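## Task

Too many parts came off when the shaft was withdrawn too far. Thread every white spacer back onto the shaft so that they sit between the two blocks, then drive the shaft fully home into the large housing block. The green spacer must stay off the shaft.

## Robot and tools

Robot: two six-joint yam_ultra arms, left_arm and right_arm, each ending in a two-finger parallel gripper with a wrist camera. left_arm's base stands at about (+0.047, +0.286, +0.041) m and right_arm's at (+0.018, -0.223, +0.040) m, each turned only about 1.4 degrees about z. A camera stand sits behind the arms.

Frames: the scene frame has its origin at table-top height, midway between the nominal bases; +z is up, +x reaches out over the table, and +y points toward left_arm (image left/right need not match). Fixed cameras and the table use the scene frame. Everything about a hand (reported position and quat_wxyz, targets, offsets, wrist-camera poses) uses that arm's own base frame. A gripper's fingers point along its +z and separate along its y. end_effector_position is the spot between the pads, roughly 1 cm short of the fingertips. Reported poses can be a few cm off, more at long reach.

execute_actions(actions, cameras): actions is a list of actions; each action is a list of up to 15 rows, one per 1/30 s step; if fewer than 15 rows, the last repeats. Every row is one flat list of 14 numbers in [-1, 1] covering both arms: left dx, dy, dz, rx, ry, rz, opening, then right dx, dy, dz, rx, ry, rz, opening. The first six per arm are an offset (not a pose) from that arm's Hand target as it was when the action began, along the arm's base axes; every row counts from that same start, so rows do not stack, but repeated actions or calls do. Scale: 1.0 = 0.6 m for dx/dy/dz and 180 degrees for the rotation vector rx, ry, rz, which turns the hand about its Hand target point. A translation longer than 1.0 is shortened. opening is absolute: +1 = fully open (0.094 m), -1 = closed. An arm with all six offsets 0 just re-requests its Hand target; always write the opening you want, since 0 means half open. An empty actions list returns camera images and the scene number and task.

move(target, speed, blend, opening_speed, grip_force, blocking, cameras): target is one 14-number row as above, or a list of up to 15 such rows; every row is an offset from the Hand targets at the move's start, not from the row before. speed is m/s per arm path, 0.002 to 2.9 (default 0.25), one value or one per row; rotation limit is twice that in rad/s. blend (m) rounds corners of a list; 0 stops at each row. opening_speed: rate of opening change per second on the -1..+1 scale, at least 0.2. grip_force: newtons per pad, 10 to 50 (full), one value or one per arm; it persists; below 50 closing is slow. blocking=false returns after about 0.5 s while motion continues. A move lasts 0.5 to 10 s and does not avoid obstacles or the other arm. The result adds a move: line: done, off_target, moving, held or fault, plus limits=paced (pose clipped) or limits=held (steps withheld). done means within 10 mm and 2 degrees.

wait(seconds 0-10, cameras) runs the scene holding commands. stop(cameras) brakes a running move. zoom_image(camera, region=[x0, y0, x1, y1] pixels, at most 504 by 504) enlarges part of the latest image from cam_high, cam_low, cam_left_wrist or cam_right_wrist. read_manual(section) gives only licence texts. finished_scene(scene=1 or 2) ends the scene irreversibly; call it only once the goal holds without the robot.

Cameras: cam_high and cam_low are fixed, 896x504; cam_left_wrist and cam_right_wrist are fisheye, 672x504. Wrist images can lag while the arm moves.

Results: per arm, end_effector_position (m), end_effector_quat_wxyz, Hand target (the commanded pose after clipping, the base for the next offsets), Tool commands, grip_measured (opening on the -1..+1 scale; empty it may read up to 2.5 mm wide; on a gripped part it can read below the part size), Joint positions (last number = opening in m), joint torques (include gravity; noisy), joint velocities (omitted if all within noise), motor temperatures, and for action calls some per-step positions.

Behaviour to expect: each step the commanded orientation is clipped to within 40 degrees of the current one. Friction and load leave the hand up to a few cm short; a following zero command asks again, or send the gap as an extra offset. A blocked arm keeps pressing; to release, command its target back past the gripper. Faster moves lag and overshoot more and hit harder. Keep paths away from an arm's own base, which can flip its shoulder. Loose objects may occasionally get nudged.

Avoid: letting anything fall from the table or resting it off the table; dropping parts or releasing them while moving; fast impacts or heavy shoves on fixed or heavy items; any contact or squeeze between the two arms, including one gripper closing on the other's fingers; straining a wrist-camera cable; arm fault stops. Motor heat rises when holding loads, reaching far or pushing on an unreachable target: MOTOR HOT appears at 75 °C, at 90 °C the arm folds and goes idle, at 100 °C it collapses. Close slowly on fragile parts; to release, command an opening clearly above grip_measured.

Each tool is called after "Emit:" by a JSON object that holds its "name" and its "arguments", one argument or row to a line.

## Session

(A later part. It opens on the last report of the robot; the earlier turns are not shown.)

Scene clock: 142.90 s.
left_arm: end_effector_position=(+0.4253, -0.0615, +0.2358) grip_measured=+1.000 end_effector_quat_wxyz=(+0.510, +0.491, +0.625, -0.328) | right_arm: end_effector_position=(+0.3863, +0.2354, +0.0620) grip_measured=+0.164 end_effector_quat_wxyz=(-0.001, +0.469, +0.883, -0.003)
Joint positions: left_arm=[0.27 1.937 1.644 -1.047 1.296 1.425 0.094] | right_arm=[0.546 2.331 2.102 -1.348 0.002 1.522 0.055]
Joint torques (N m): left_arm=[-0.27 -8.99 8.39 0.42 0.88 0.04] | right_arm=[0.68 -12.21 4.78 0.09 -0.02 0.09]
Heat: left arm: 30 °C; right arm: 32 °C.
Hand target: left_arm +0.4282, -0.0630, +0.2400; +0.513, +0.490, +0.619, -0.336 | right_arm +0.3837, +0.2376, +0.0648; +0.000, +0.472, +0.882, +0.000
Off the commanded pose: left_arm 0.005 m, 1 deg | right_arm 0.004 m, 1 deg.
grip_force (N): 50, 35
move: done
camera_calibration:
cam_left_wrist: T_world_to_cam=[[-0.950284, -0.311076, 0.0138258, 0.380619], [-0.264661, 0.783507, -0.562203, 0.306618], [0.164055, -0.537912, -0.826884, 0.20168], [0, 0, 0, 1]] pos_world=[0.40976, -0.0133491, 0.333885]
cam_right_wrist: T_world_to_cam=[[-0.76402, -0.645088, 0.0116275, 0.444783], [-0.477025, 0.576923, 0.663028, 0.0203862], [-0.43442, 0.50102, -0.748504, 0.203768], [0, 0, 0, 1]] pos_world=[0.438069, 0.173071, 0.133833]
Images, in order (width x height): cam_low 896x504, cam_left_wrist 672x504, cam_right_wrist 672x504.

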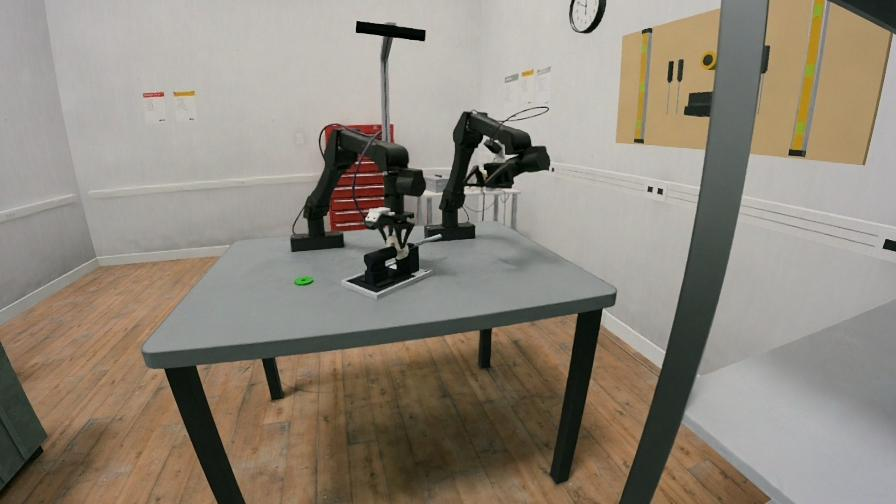

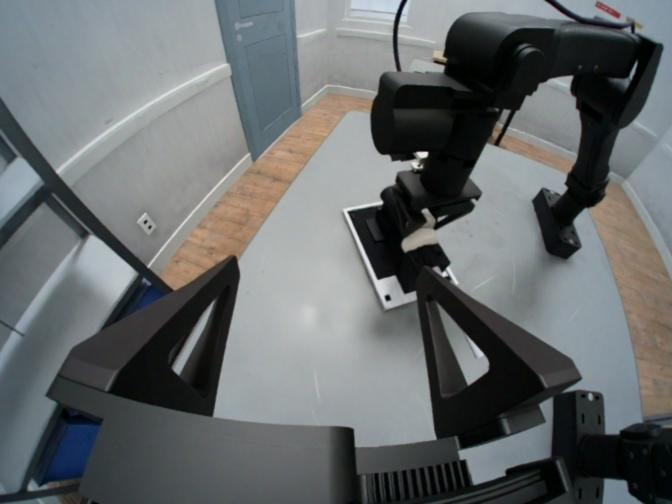

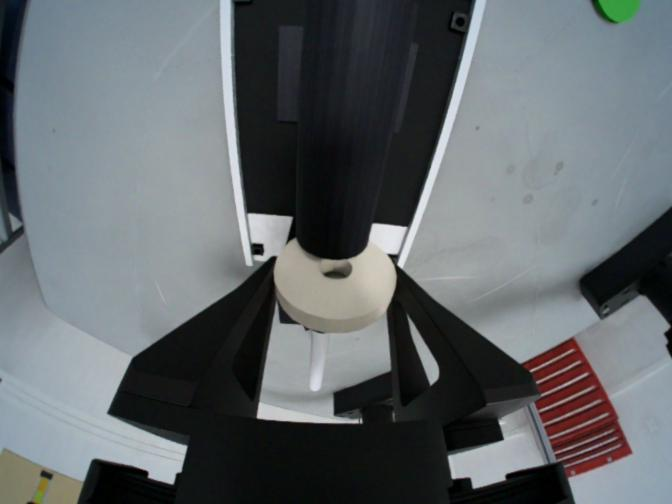

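Emit:
{"name": "move", "arguments": {
  "target": [0,0,0,0,0,0,1,0.001,0.0006,-0.033,0,0,0,-0.05],
  "speed": 0.03,
  "cameras": ["cam_right_wrist","cam_low","cam_left_wrist"]
}}

Emit:
{"name": "zoom_image", "arguments": {
  "camera": "cam_right_wrist",
  "region": [230, 180, 430, 380]
}}

Emit:
{"name": "zoom_image", "arguments": {
  "camera": "cam_low",
  "region": [375, 220, 415, 262]
}}

Emit:
{"name": "zoom_image", "arguments": {
  "camera": "cam_left_wrist",
  "region": [380, 180, 460, 270]
}}

Scene clock: 145.10 s.
left_arm: end_effector_position=(+0.4253, -0.0615, +0.2358) grip_measured=+1.000 end_effector_quat_wxyz=(+0.510, +0.491, +0.625, -0.328) | right_arm: end_effector_position=(+0.3880, +0.2364, +0.0461) grip_measured=+0.164 end_effector_quat_wxyz=(+0.002, +0.469, +0.883, +0.000)
Joint positions: left_arm=[0.27 1.937 1.644 -1.047 1.296 1.425 0.094] | right_arm=[0.546 2.331 2.039 -1.276 0.002 1.522 0.055]
Joint torques (N m): left_arm=[-0.21 -9.02 8.53 0.35 0.91 0.07] | right_arm=[0.68 -11.74 4.41 0.12 -0.02 0.09]
Heat: left arm: 30 °C; right arm: 32 °C.
Hand target: left_arm +0.4282, -0.0630, +0.2400; +0.513, +0.490, +0.619, -0.336 | right_arm +0.3843, +0.2380, +0.0450; +0.000, +0.472, +0.882, +0.000
Off the commanded pose: left_arm 0.005 m, 1 deg | right_arm 0.004 m, 0 deg.
grip_force (N): 50, 35
move: done
camera_calibration:
cam_left_wrist: T_world_to_cam=[[-0.950284, -0.311076, 0.0138258, 0.380619], [-0.264661, 0.783507, -0.562203, 0.306618], [0.164055, -0.537912, -0.826884, 0.20168], [0, 0, 0, 1]] pos_world=[0.40976, -0.0133491, 0.333885]
cam_right_wrist: T_world_to_cam=[[-0.764091, -0.645103, 0.00259555, 0.447321], [-0.482203, 0.573809, 0.661984, 0.0339805], [-0.428537, 0.504565, -0.749513, 0.189044], [0, 0, 0, 1]] pos_world=[0.439192, 0.173685, 0.118035]
Images, in order (width x height): cam_low 896x504, cam_left_wrist 672x504, cam_right_wrist 672x504.

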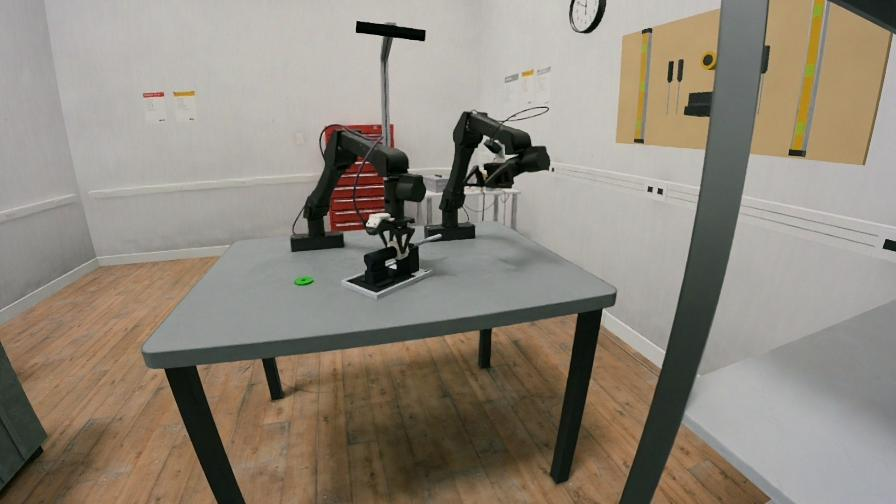

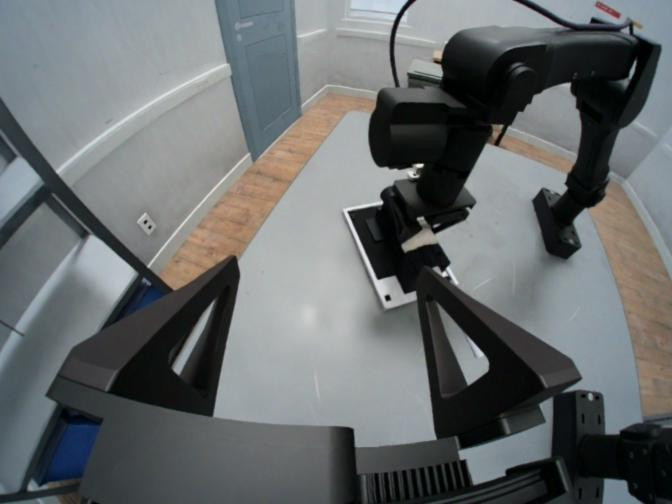

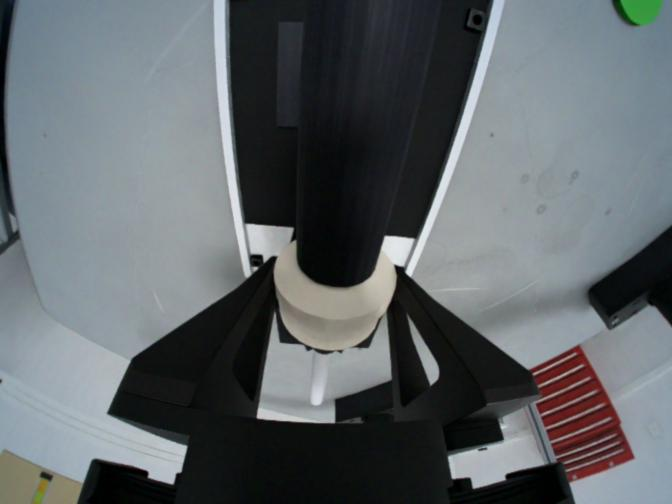

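Scaled by 2.520 from the camera's 672x504 image, which has a finer 960x720 frame.

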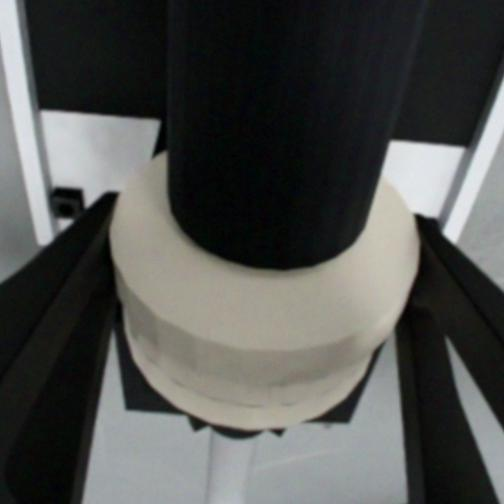

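Scaled by 12.000 from the camera's 896x504 image, which has a finer 1280x720 frame.

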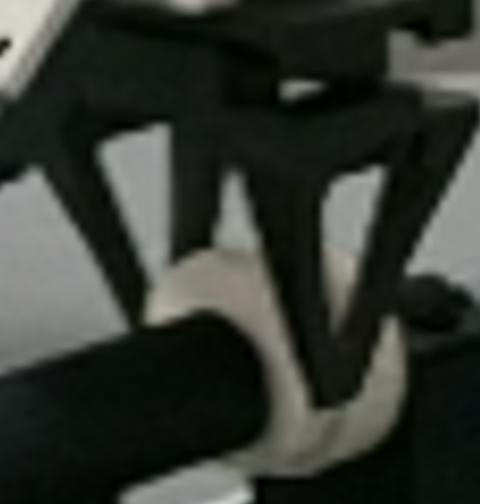

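Scaled by 5.600 from the camera's 672x504 image, which has a finer 960x720 frame.

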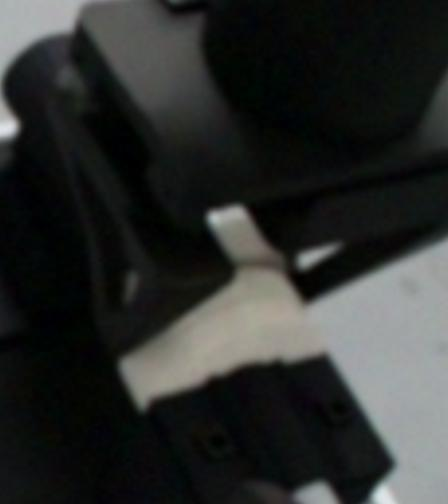

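Emit:
{"name": "move", "arguments": {
  "target": [0,0,0,0,0,0,1,-0.0035,-0.0022,-0.009,0,0,0,-0.05],
  "speed": 0.03,
  "cameras": ["cam_right_wrist","cam_low"]
}}

Emit:
{"name": "zoom_image", "arguments": {
  "camera": "cam_right_wrist",
  "region": [230, 200, 430, 400]
}}

Emit:
{"name": "zoom_image", "arguments": {
  "camera": "cam_low",
  "region": [375, 220, 415, 262]
}}

Scene clock: 147.00 s.
left_arm: end_effector_position=(+0.4253, -0.0615, +0.2358) grip_measured=+1.000 end_effector_quat_wxyz=(+0.510, +0.491, +0.625, -0.328) | right_arm: end_effector_position=(+0.3878, +0.2363, +0.0426) grip_measured=+0.164 end_effector_quat_wxyz=(+0.004, +0.469, +0.883, +0.004)
Joint positions: left_arm=[0.27 1.937 1.644 -1.047 1.296 1.425 0.094] | right_arm=[0.546 2.321 2.006 -1.245 0.002 1.522 0.055]
Joint torques (N m): left_arm=[-0.46 -8.92 8.55 0.39 0.86 0.05] | right_arm=[0.65 -11.63 3.96 0.11 -0.02 0.08]
Heat: left arm: 30 °C; right arm: 32 °C.
Hand target: left_arm +0.4282, -0.0630, +0.2400; +0.513, +0.490, +0.619, -0.336 | right_arm +0.3822, +0.2366, +0.0396; +0.000, +0.472, +0.882, +0.000
Off the commanded pose: left_arm 0.005 m, 1 deg | right_arm 0.006 m, 1 deg.
grip_force (N): 50, 35
move: done
camera_calibration:
cam_right_wrist: T_world_to_cam=[[-0.764032, -0.645149, -0.00612203, 0.447544], [-0.48722, 0.570729, 0.660973, 0.0389736], [-0.422932, 0.507988, -0.750385, 0.183451], [0, 0, 0, 1]] pos_world=[0.438514, 0.173299, 0.114638]
Images, in order (width x height): cam_low 896x504, cam_right_wrist 672x504.

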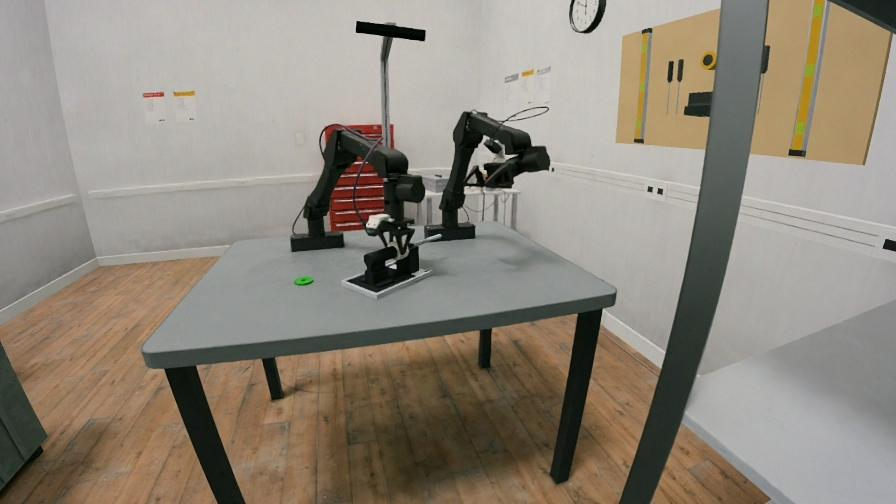

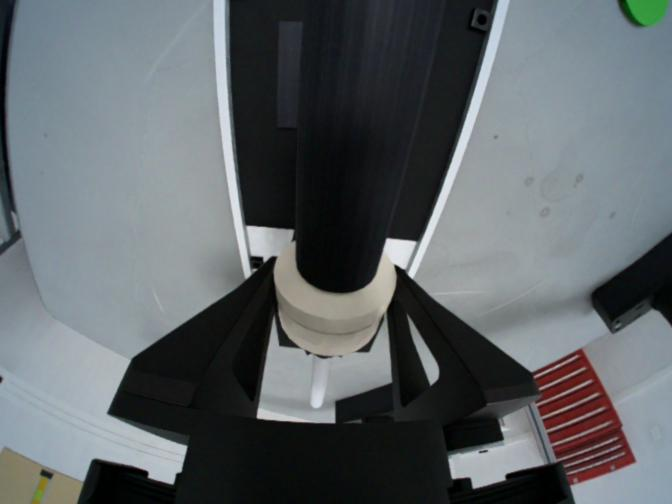

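Scaled by 2.520 from the camera's 672x504 image, which has a finer 960x720 frame.

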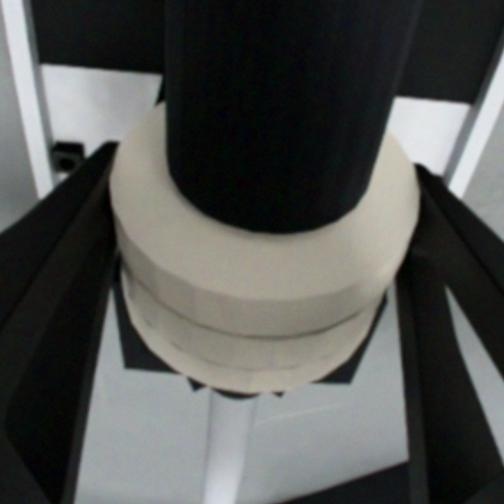

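Scaled by 12.000 from the camera's 896x504 image, which has a finer 1280x720 frame.

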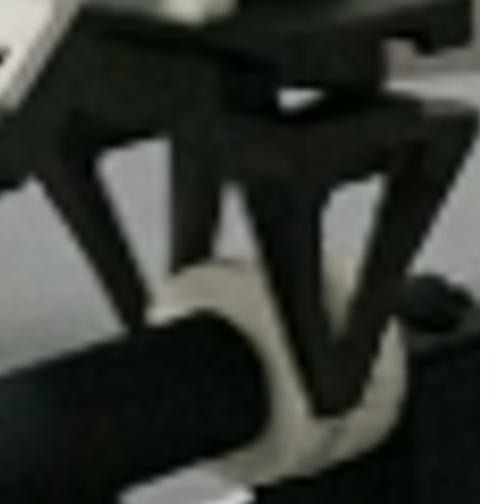

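Emit:
{"name": "move", "arguments": {
  "target": [0,0,0,0,0,0,1,-0.0050,-0.0037,0,0,0,0,-0.05],
  "speed": 0.03,
  "cameras": ["cam_right_wrist","cam_low"]
}}

Emit:
{"name": "zoom_image", "arguments": {
  "camera": "cam_right_wrist",
  "region": [230, 200, 430, 400]
}}

Scene clock: 149.00 s.
left_arm: end_effector_position=(+0.4253, -0.0615, +0.2358) grip_measured=+1.000 end_effector_quat_wxyz=(+0.510, +0.491, +0.625, -0.328) | right_arm: end_effector_position=(+0.3876, +0.2361, +0.0427) grip_measured=+0.164 end_effector_quat_wxyz=(+0.007, +0.469, +0.883, +0.010)
Joint positions: left_arm=[0.27 1.937 1.644 -1.047 1.296 1.425 0.094] | right_arm=[0.546 2.304 1.978 -1.22 0.002 1.522 0.055]
Joint torques (N m): left_arm=[-0.29 -8.99 8.4 0.36 0.87 0.01] | right_arm=[0.59 -11.63 3.99 0.04 -0.01 0.08]
Heat: left arm: 30 °C; right arm: 32 °C.
Hand target: left_arm +0.4282, -0.0630, +0.2400; +0.513, +0.490, +0.619, -0.336 | right_arm +0.3792, +0.2344, +0.0397; +0.000, +0.472, +0.882, +0.000
Off the commanded pose: left_arm 0.005 m, 1 deg | right_arm 0.009 m, 1 deg.
grip_force (N): 50, 35
move: done
camera_calibration:
cam_right_wrist: T_world_to_cam=[[-0.76394, -0.645009, -0.0189378, 0.447699], [-0.494499, 0.566319, 0.659359, 0.0428376], [-0.414568, 0.513076, -0.75159, 0.1791], [0, 0, 0, 1]] pos_world=[0.437447, 0.172619, 0.114843]
Images, in order (width x height): cam_low 896x504, cam_right_wrist 672x504.

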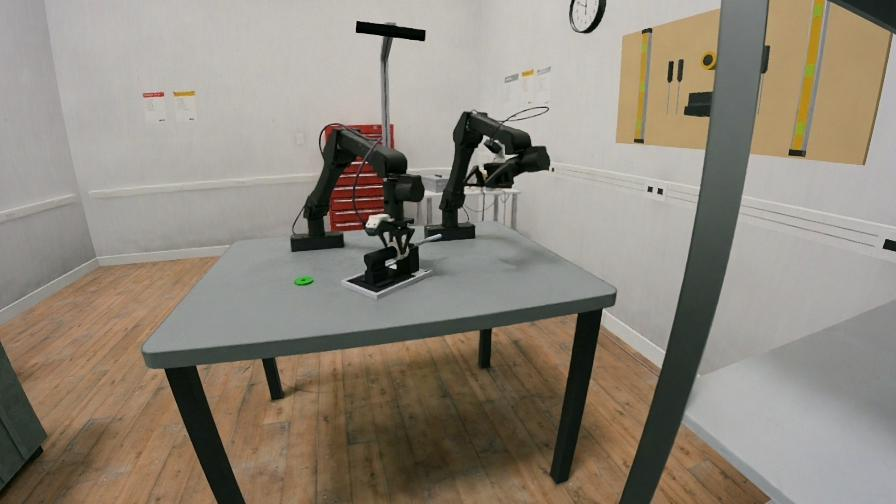

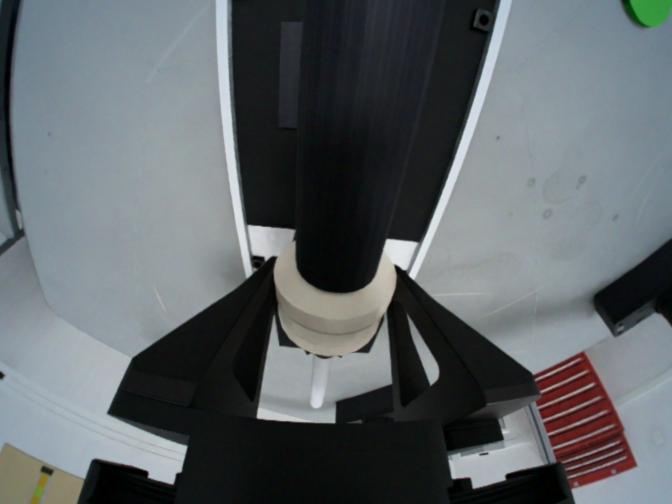

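Scaled by 2.520 from the camera's 672x504 image, which has a finer 960x720 frame.

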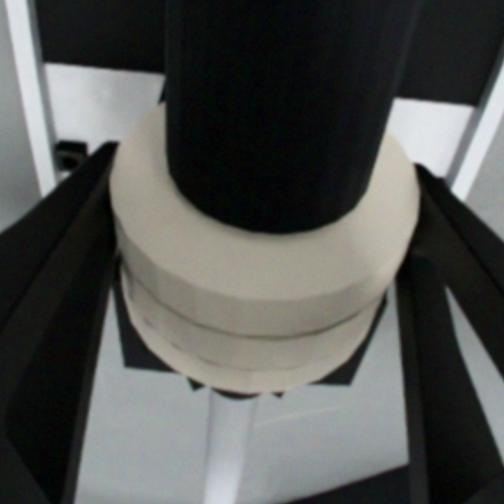

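Emit:
{"name": "move", "arguments": {
  "target": [
    [-0.1,0.05,-0.02,0.03,0.03,0.05,0.0,0.0097,0.0052,0,0,0,0,-0.05],
    [-0.305,-0.103,-0.183,0.0664,0.0625,0.098,0.0,0.0097,0.0052,0,0,0,0,-0.05]
  ],
  "speed": 0.2,
  "blend": [0.03,0],
  "cameras": ["all"]
}}

Emit:
{"name": "zoom_image", "arguments": {
  "camera": "cam_left_wrist",
  "region": [200, 80, 500, 330]
}}

Scene clock: 155.80 s.
left_arm: end_effector_position=(+0.2460, -0.1228, +0.1280) grip_measured=+0.002 end_effector_quat_wxyz=(+0.434, +0.402, +0.771, -0.235) | right_arm: end_effector_position=(+0.3878, +0.2363, +0.0441) grip_measured=+0.164 end_effector_quat_wxyz=(+0.007, +0.469, +0.883, +0.010)
Joint positions: left_arm=[0.028 0.956 0.47 -0.352 0.81 0.664 0.047] | right_arm=[0.546 2.304 1.983 -1.225 0.002 1.522 0.055]
Joint torques (N m): left_arm=[-0.57 -2.96 5.79 1.41 0.4 -0.03] | right_arm=[0.53 -9.48 7.51 -0.11 -0.02 0.08]
Heat: left arm: 30 °C; right arm: 32 °C.
Hand target: left_arm +0.2452, -0.1248, +0.1302; +0.442, +0.405, +0.765, -0.234 | right_arm +0.3850, +0.2375, +0.0398; +0.000, +0.472, +0.882, +0.000
Off the commanded pose: left_arm 0.003 m, 1 deg | right_arm 0.005 m, 1 deg.
grip_force (N): 50, 35
move: done
camera_calibration:
cam_left_wrist: T_world_to_cam=[[-0.799093, -0.590978, 0.110434, 0.108759], [-0.591938, 0.741253, -0.316469, 0.290618], [0.105167, -0.318258, -0.942153, 0.165238], [0, 0, 0, 1]] pos_world=[0.241559, -0.0985592, 0.23564]
cam_right_wrist: T_world_to_cam=[[-0.763952, -0.644974, -0.0196574, 0.448092], [-0.494902, 0.566105, 0.65924, 0.0421277], [-0.414064, 0.513356, -0.751675, 0.179874], [0, 0, 0, 1]] pos_world=[0.437649, 0.17282, 0.116243]

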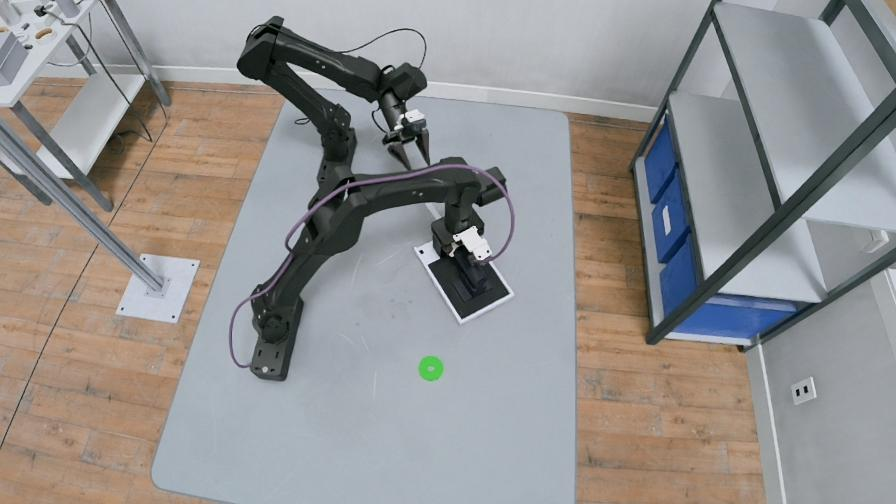

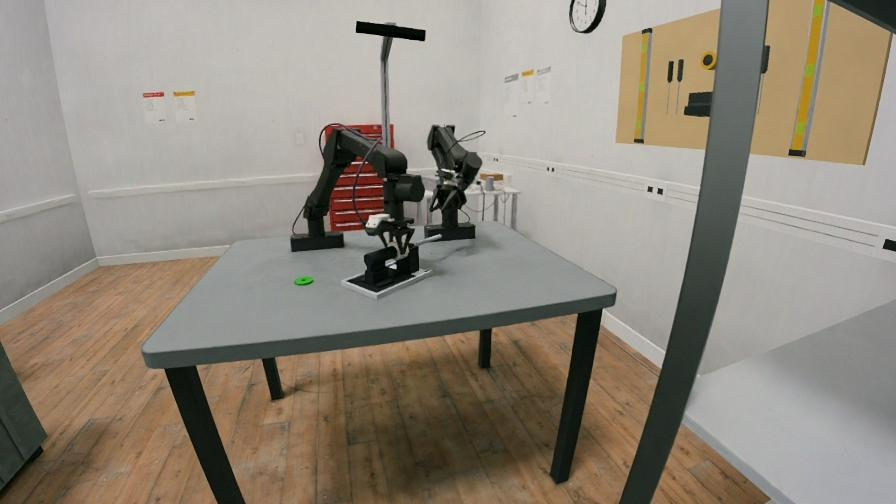

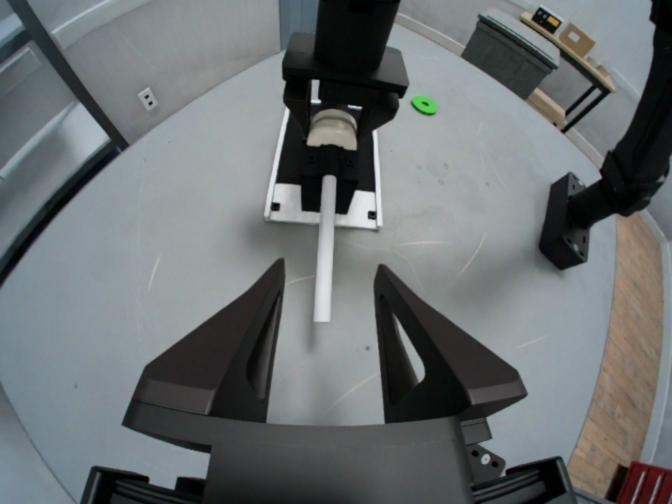

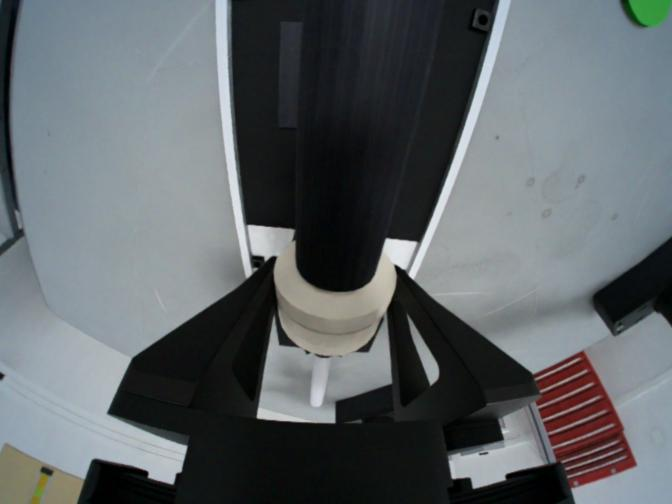

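Scaled by 1.680 from the camera's 672x504 image, which has a finer 960x720 frame.

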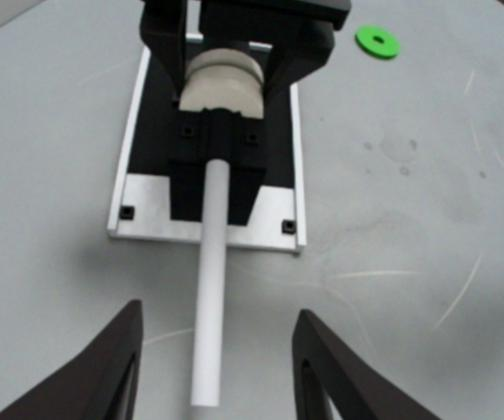

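Emit:
{"name": "move", "arguments": {
  "target": [0.0237,-0.025,-0.09,0,0,0,0.0,0,0,0,0,0,0,-0.05],
  "speed": 0.12,
  "cameras": ["cam_left_wrist"]
}}

Emit:
{"name": "zoom_image", "arguments": {
  "camera": "cam_left_wrist",
  "region": [230, 130, 430, 380]
}}

Scene clock: 158.70 s.
left_arm: end_effector_position=(+0.2614, -0.1380, +0.0787) grip_measured=+0.002 end_effector_quat_wxyz=(+0.442, +0.405, +0.766, -0.231) | right_arm: end_effector_position=(+0.3878, +0.2363, +0.0441) grip_measured=+0.164 end_effector_quat_wxyz=(+0.007, +0.469, +0.883, +0.010)
Joint positions: left_arm=[-0.062 1.158 0.316 0.087 0.748 0.575 0.047] | right_arm=[0.546 2.304 1.983 -1.225 0.002 1.522 0.055]
Joint torques (N m): left_arm=[-0.36 -2.35 4.94 1.48 0.36 -0.06] | right_arm=[0.54 -9.46 7.5 -0.12 -0.02 0.07]
Heat: left arm: 30 °C; right arm: 32 °C.
Hand target: left_arm +0.2594, -0.1399, +0.0763; +0.442, +0.405, +0.765, -0.234 | right_arm +0.3850, +0.2375, +0.0398; +0.000, +0.472, +0.882, +0.000
Off the commanded pose: left_arm 0.004 m, 0 deg | right_arm 0.005 m, 1 deg.
grip_force (N): 50, 35
move: done
camera_calibration:
cam_left_wrist: T_world_to_cam=[[-0.801604, -0.590399, 0.0941319, 0.119611], [-0.584745, 0.741452, -0.329124, 0.294521], [0.12452, -0.31887, -0.939583, 0.106924], [0, 0, 0, 1]] pos_world=[0.254786, -0.11366, 0.186138]
Images, in order (width x height): cam_left_wrist 672x504.

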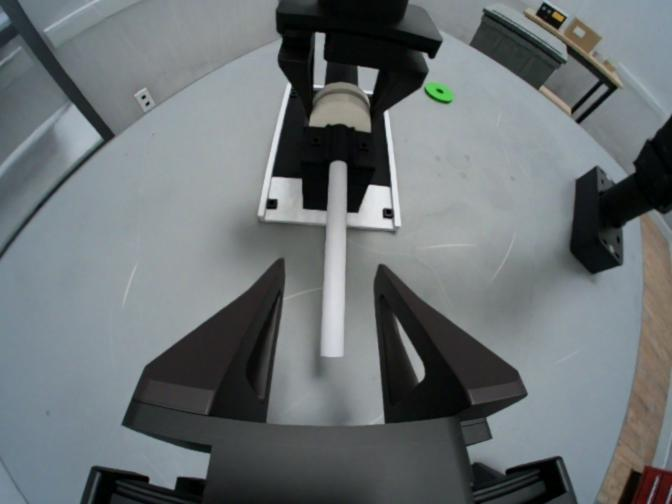

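Scaled by 2.016 from the camera's 672x504 image, which has a finer 960x720 frame.

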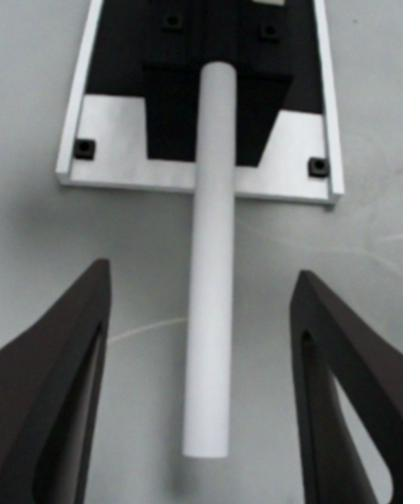

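Emit:
{"name": "move", "arguments": {
  "target": [-0.0035,-0.0022,-0.054,0,0,0,-0.3,0,0,0,0,0,0,-0.05],
  "speed": 0.08,
  "cameras": ["cam_left_wrist","cam_low"]
}}

Emit:
{"name": "zoom_image", "arguments": {
  "camera": "cam_left_wrist",
  "region": [230, 180, 430, 430]
}}

Emit:
{"name": "zoom_image", "arguments": {
  "camera": "cam_low",
  "region": [380, 190, 480, 270]
}}

Scene clock: 161.13 s.
left_arm: end_effector_position=(+0.2595, -0.1391, +0.0453) grip_measured=-0.298 end_effector_quat_wxyz=(+0.442, +0.404, +0.767, -0.230) | right_arm: end_effector_position=(+0.3878, +0.2363, +0.0441) grip_measured=+0.164 end_effector_quat_wxyz=(+0.007, +0.469, +0.883, +0.010)
Joint positions: left_arm=[-0.07 1.319 0.225 0.343 0.741 0.566 0.033] | right_arm=[0.546 2.304 1.983 -1.225 0.002 1.522 0.055]
Joint torques (N m): left_arm=[-0.43 -2.65 4.27 1.52 0.41 -0.05] | right_arm=[0.51 -9.5 7.5 -0.11 -0.03 0.07]
Heat: left arm: 30 °C; right arm: 31 °C.
Hand target: left_arm +0.2573, -0.1412, +0.0439; +0.442, +0.405, +0.765, -0.234 | right_arm +0.3850, +0.2375, +0.0398; +0.000, +0.472, +0.882, +0.000
Off the commanded pose: left_arm 0.003 m, 1 deg | right_arm 0.005 m, 1 deg.
grip_force (N): 50, 35
move: done
camera_calibration:
cam_left_wrist: T_world_to_cam=[[-0.800574, -0.591656, 0.094991, 0.120124], [-0.586347, 0.740756, -0.327839, 0.283418], [0.123603, -0.318157, -0.939946, 0.0757862], [0, 0, 0, 1]] pos_world=[0.252982, -0.114759, 0.152739]
Images, in order (width x height): cam_low 896x504, cam_left_wrist 672x504.

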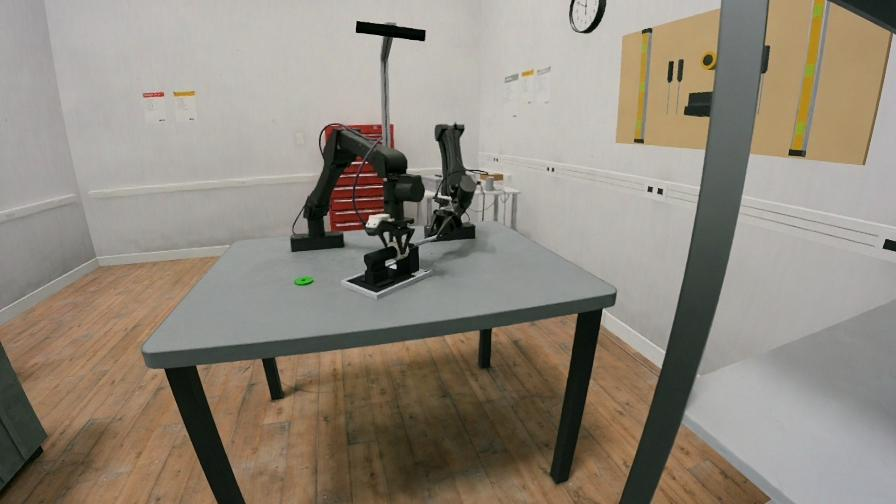

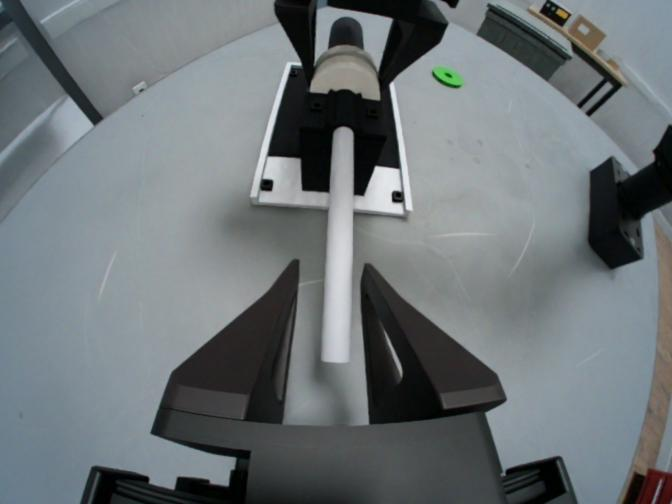

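Scaled by 2.016 from the camera's 672x504 image, which has a finer 960x720 frame.

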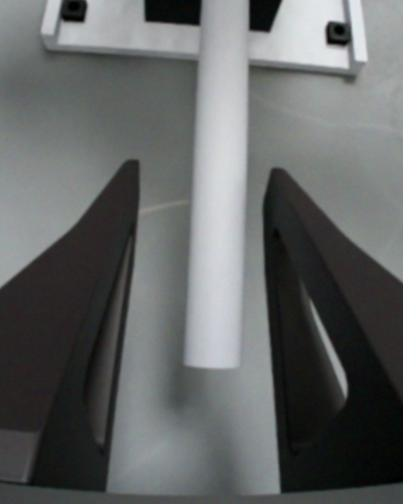

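Scaled by 5.040 from the camera's 896x504 image, which has a finer 1280x720 frame.

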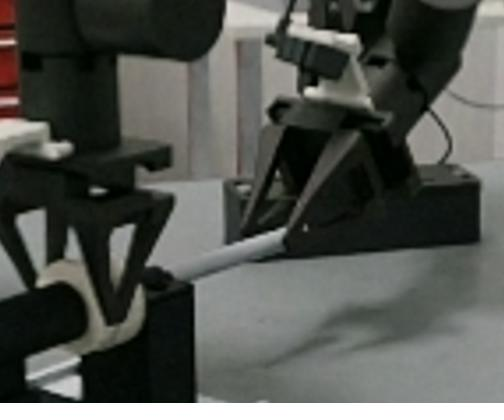

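Emit:
{"name": "move", "arguments": {
  "target": [
    [-0.0058,-0.0038,0.001,0,0,0,-0.3,0,0,0,0,0,0,-0.05],
    [-0.0058,-0.0038,0.001,0,0,0,-0.95,0,0,0,0,0,0,-0.05]
  ],
  "speed": 0.08,
  "opening_speed": 0.4,
  "grip_force": [45,35],
  "cameras": ["cam_left_wrist","cam_right_wrist"]
}}

Emit:
{"name": "zoom_image", "arguments": {
  "camera": "cam_left_wrist",
  "region": [230, 180, 430, 430]
}}

Scene clock: 164.60 s.
left_arm: end_effector_position=(+0.2553, -0.1409, +0.0408) grip_measured=-0.700 end_effector_quat_wxyz=(+0.435, +0.402, +0.772, -0.232) | right_arm: end_effector_position=(+0.3878, +0.2363, +0.0441) grip_measured=+0.164 end_effector_quat_wxyz=(+0.007, +0.469, +0.883, +0.010)
Joint positions: left_arm=[-0.085 1.319 0.212 0.348 0.725 0.552 0.014] | right_arm=[0.546 2.304 1.983 -1.225 0.002 1.522 0.055]
Joint torques (N m): left_arm=[-0.64 -4.52 4.33 1.47 0.37 -0.1] | right_arm=[0.54 -9.47 7.51 -0.11 -0.02 0.07]
Heat: left arm: 30 °C; right arm: 31 °C.
Hand target: left_arm +0.2539, -0.1434, +0.0445; +0.442, +0.405, +0.765, -0.234 | right_arm +0.3850, +0.2375, +0.0398; +0.000, +0.472, +0.882, +0.000
Off the commanded pose: left_arm 0.005 m, 1 deg | right_arm 0.005 m, 1 deg.
grip_force (N): 45, 35
move: done
camera_calibration:
cam_left_wrist: T_world_to_cam=[[-0.7973, -0.594201, 0.106011, 0.114477], [-0.593723, 0.740466, -0.314964, 0.282191], [0.108654, -0.314062, -0.943165, 0.0760241], [0, 0, 0, 1]] pos_world=[0.250556, -0.117054, 0.148447]
cam_right_wrist: T_world_to_cam=[[-0.763952, -0.644974, -0.0196574, 0.448092], [-0.494902, 0.566105, 0.65924, 0.0421277], [-0.414064, 0.513356, -0.751675, 0.179874], [0, 0, 0, 1]] pos_world=[0.437649, 0.17282, 0.116243]
Images, in order (width x height): cam_left_wrist 672x504, cam_right_wrist 672x504.

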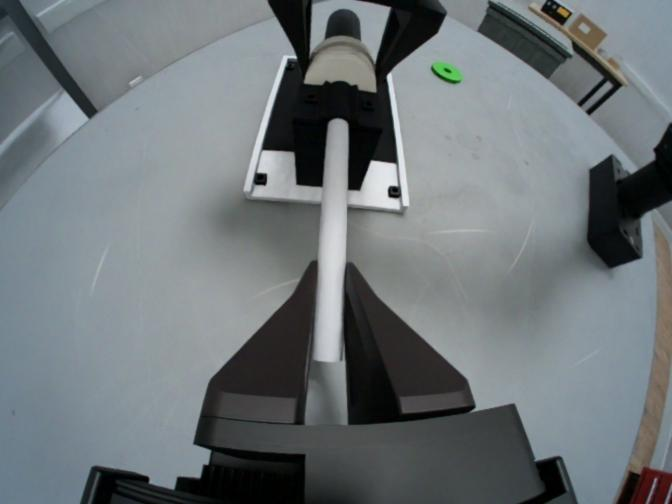

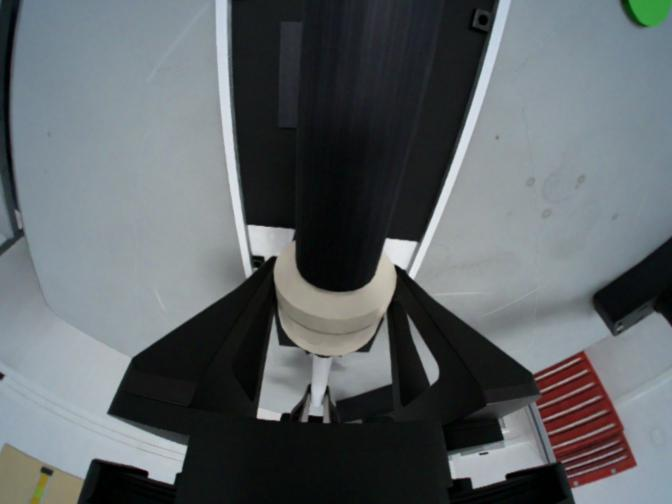

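Scaled by 2.016 from the camera's 672x504 image, which has a finer 960x720 frame.

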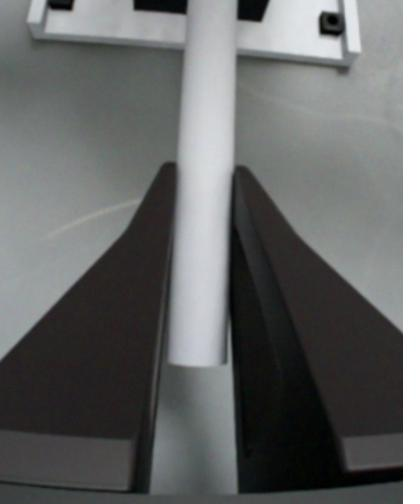

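Emit:
{"name": "move", "arguments": {
  "target": [0.0113,-0.0165,0,0,0,0,-0.95,0,0,0,0,0,0,-0.05],
  "speed": 0.03,
  "cameras": ["cam_left_wrist","cam_right_wrist","cam_low"]
}}

Emit:
{"name": "zoom_image", "arguments": {
  "camera": "cam_right_wrist",
  "region": [230, 200, 430, 430]
}}

Emit:
{"name": "zoom_image", "arguments": {
  "camera": "cam_left_wrist",
  "region": [230, 0, 430, 230]
}}

Scene clock: 165.73 s.
left_arm: end_effector_position=(+0.2559, -0.1414, +0.0408) grip_measured=-0.700 end_effector_quat_wxyz=(+0.434, +0.398, +0.774, -0.232) | right_arm: end_effector_position=(+0.3878, +0.2363, +0.0441) grip_measured=+0.164 end_effector_quat_wxyz=(+0.007, +0.469, +0.883, +0.010)
Joint positions: left_arm=[-0.091 1.319 0.212 0.353 0.718 0.538 0.014] | right_arm=[0.546 2.304 1.983 -1.225 0.002 1.522 0.055]
Joint torques (N m): left_arm=[-4.94 -1.39 5.83 1.88 0.1 -0.31] | right_arm=[0.54 -9.48 7.51 -0.11 -0.02 0.07]
Heat: left arm: 30 °C; right arm: 31 °C.
Hand target: left_arm +0.2607, -0.1533, +0.0445; +0.442, +0.405, +0.765, -0.234 | right_arm +0.3850, +0.2375, +0.0398; +0.000, +0.472, +0.882, +0.000
Off the commanded pose: left_arm 0.013 m, 2 deg | right_arm 0.005 m, 1 deg.
grip_force (N): 45, 35
move: off_target (left_arm)
camera_calibration:
cam_left_wrist: T_world_to_cam=[[-0.792404, -0.599784, 0.111156, 0.112429], [-0.6007, 0.735568, -0.313208, 0.283915], [0.106094, -0.314958, -0.943157, 0.0763574], [0, 0, 0, 1]] pos_world=[0.251536, -0.117357, 0.148444]
cam_right_wrist: T_world_to_cam=[[-0.763952, -0.644974, -0.0196574, 0.448092], [-0.494902, 0.566105, 0.65924, 0.0421277], [-0.414064, 0.513356, -0.751675, 0.179874], [0, 0, 0, 1]] pos_world=[0.437649, 0.17282, 0.116243]
Images, in order (width x height): cam_low 896x504, cam_left_wrist 672x504, cam_right_wrist 672x504.

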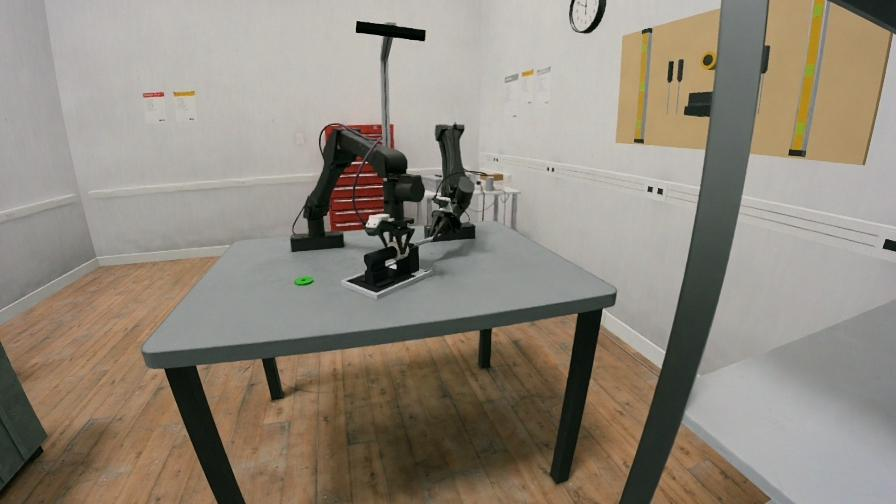

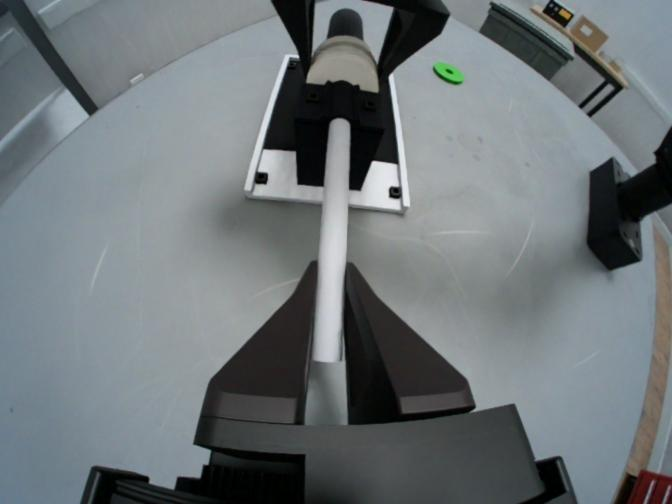

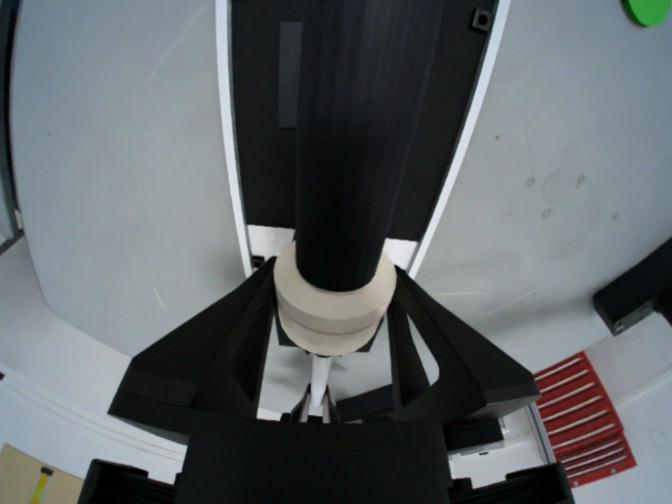

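Scaled by 2.191 from the camera's 672x504 image, which has a finer 960x720 frame.

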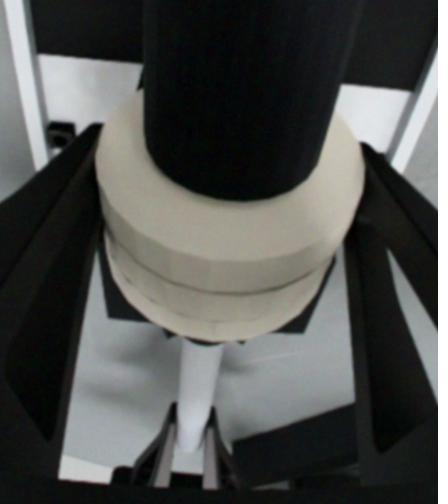

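Scaled by 2.191 from the camera's 672x504 image, which has a finer 960x720 frame.

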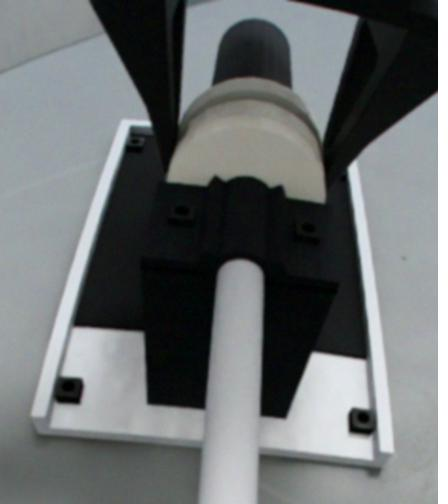

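Emit:
{"name": "zoom_image", "arguments": {
  "camera": "cam_left_wrist",
  "region": [290, 0, 400, 90]
}}

Emit:
{"name": "zoom_image", "arguments": {
  "camera": "cam_low",
  "region": [375, 220, 415, 262]
}}

Scaled by 4.582 from the camera's 672x504 image, which has a finer 960x720 frame.

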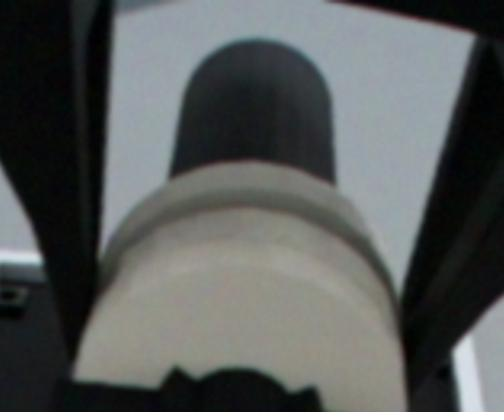

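Scaled by 12.000 from the camera's 896x504 image, which has a finer 1280x720 frame.

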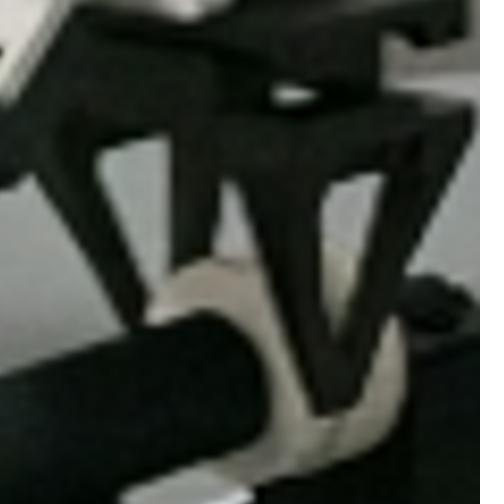

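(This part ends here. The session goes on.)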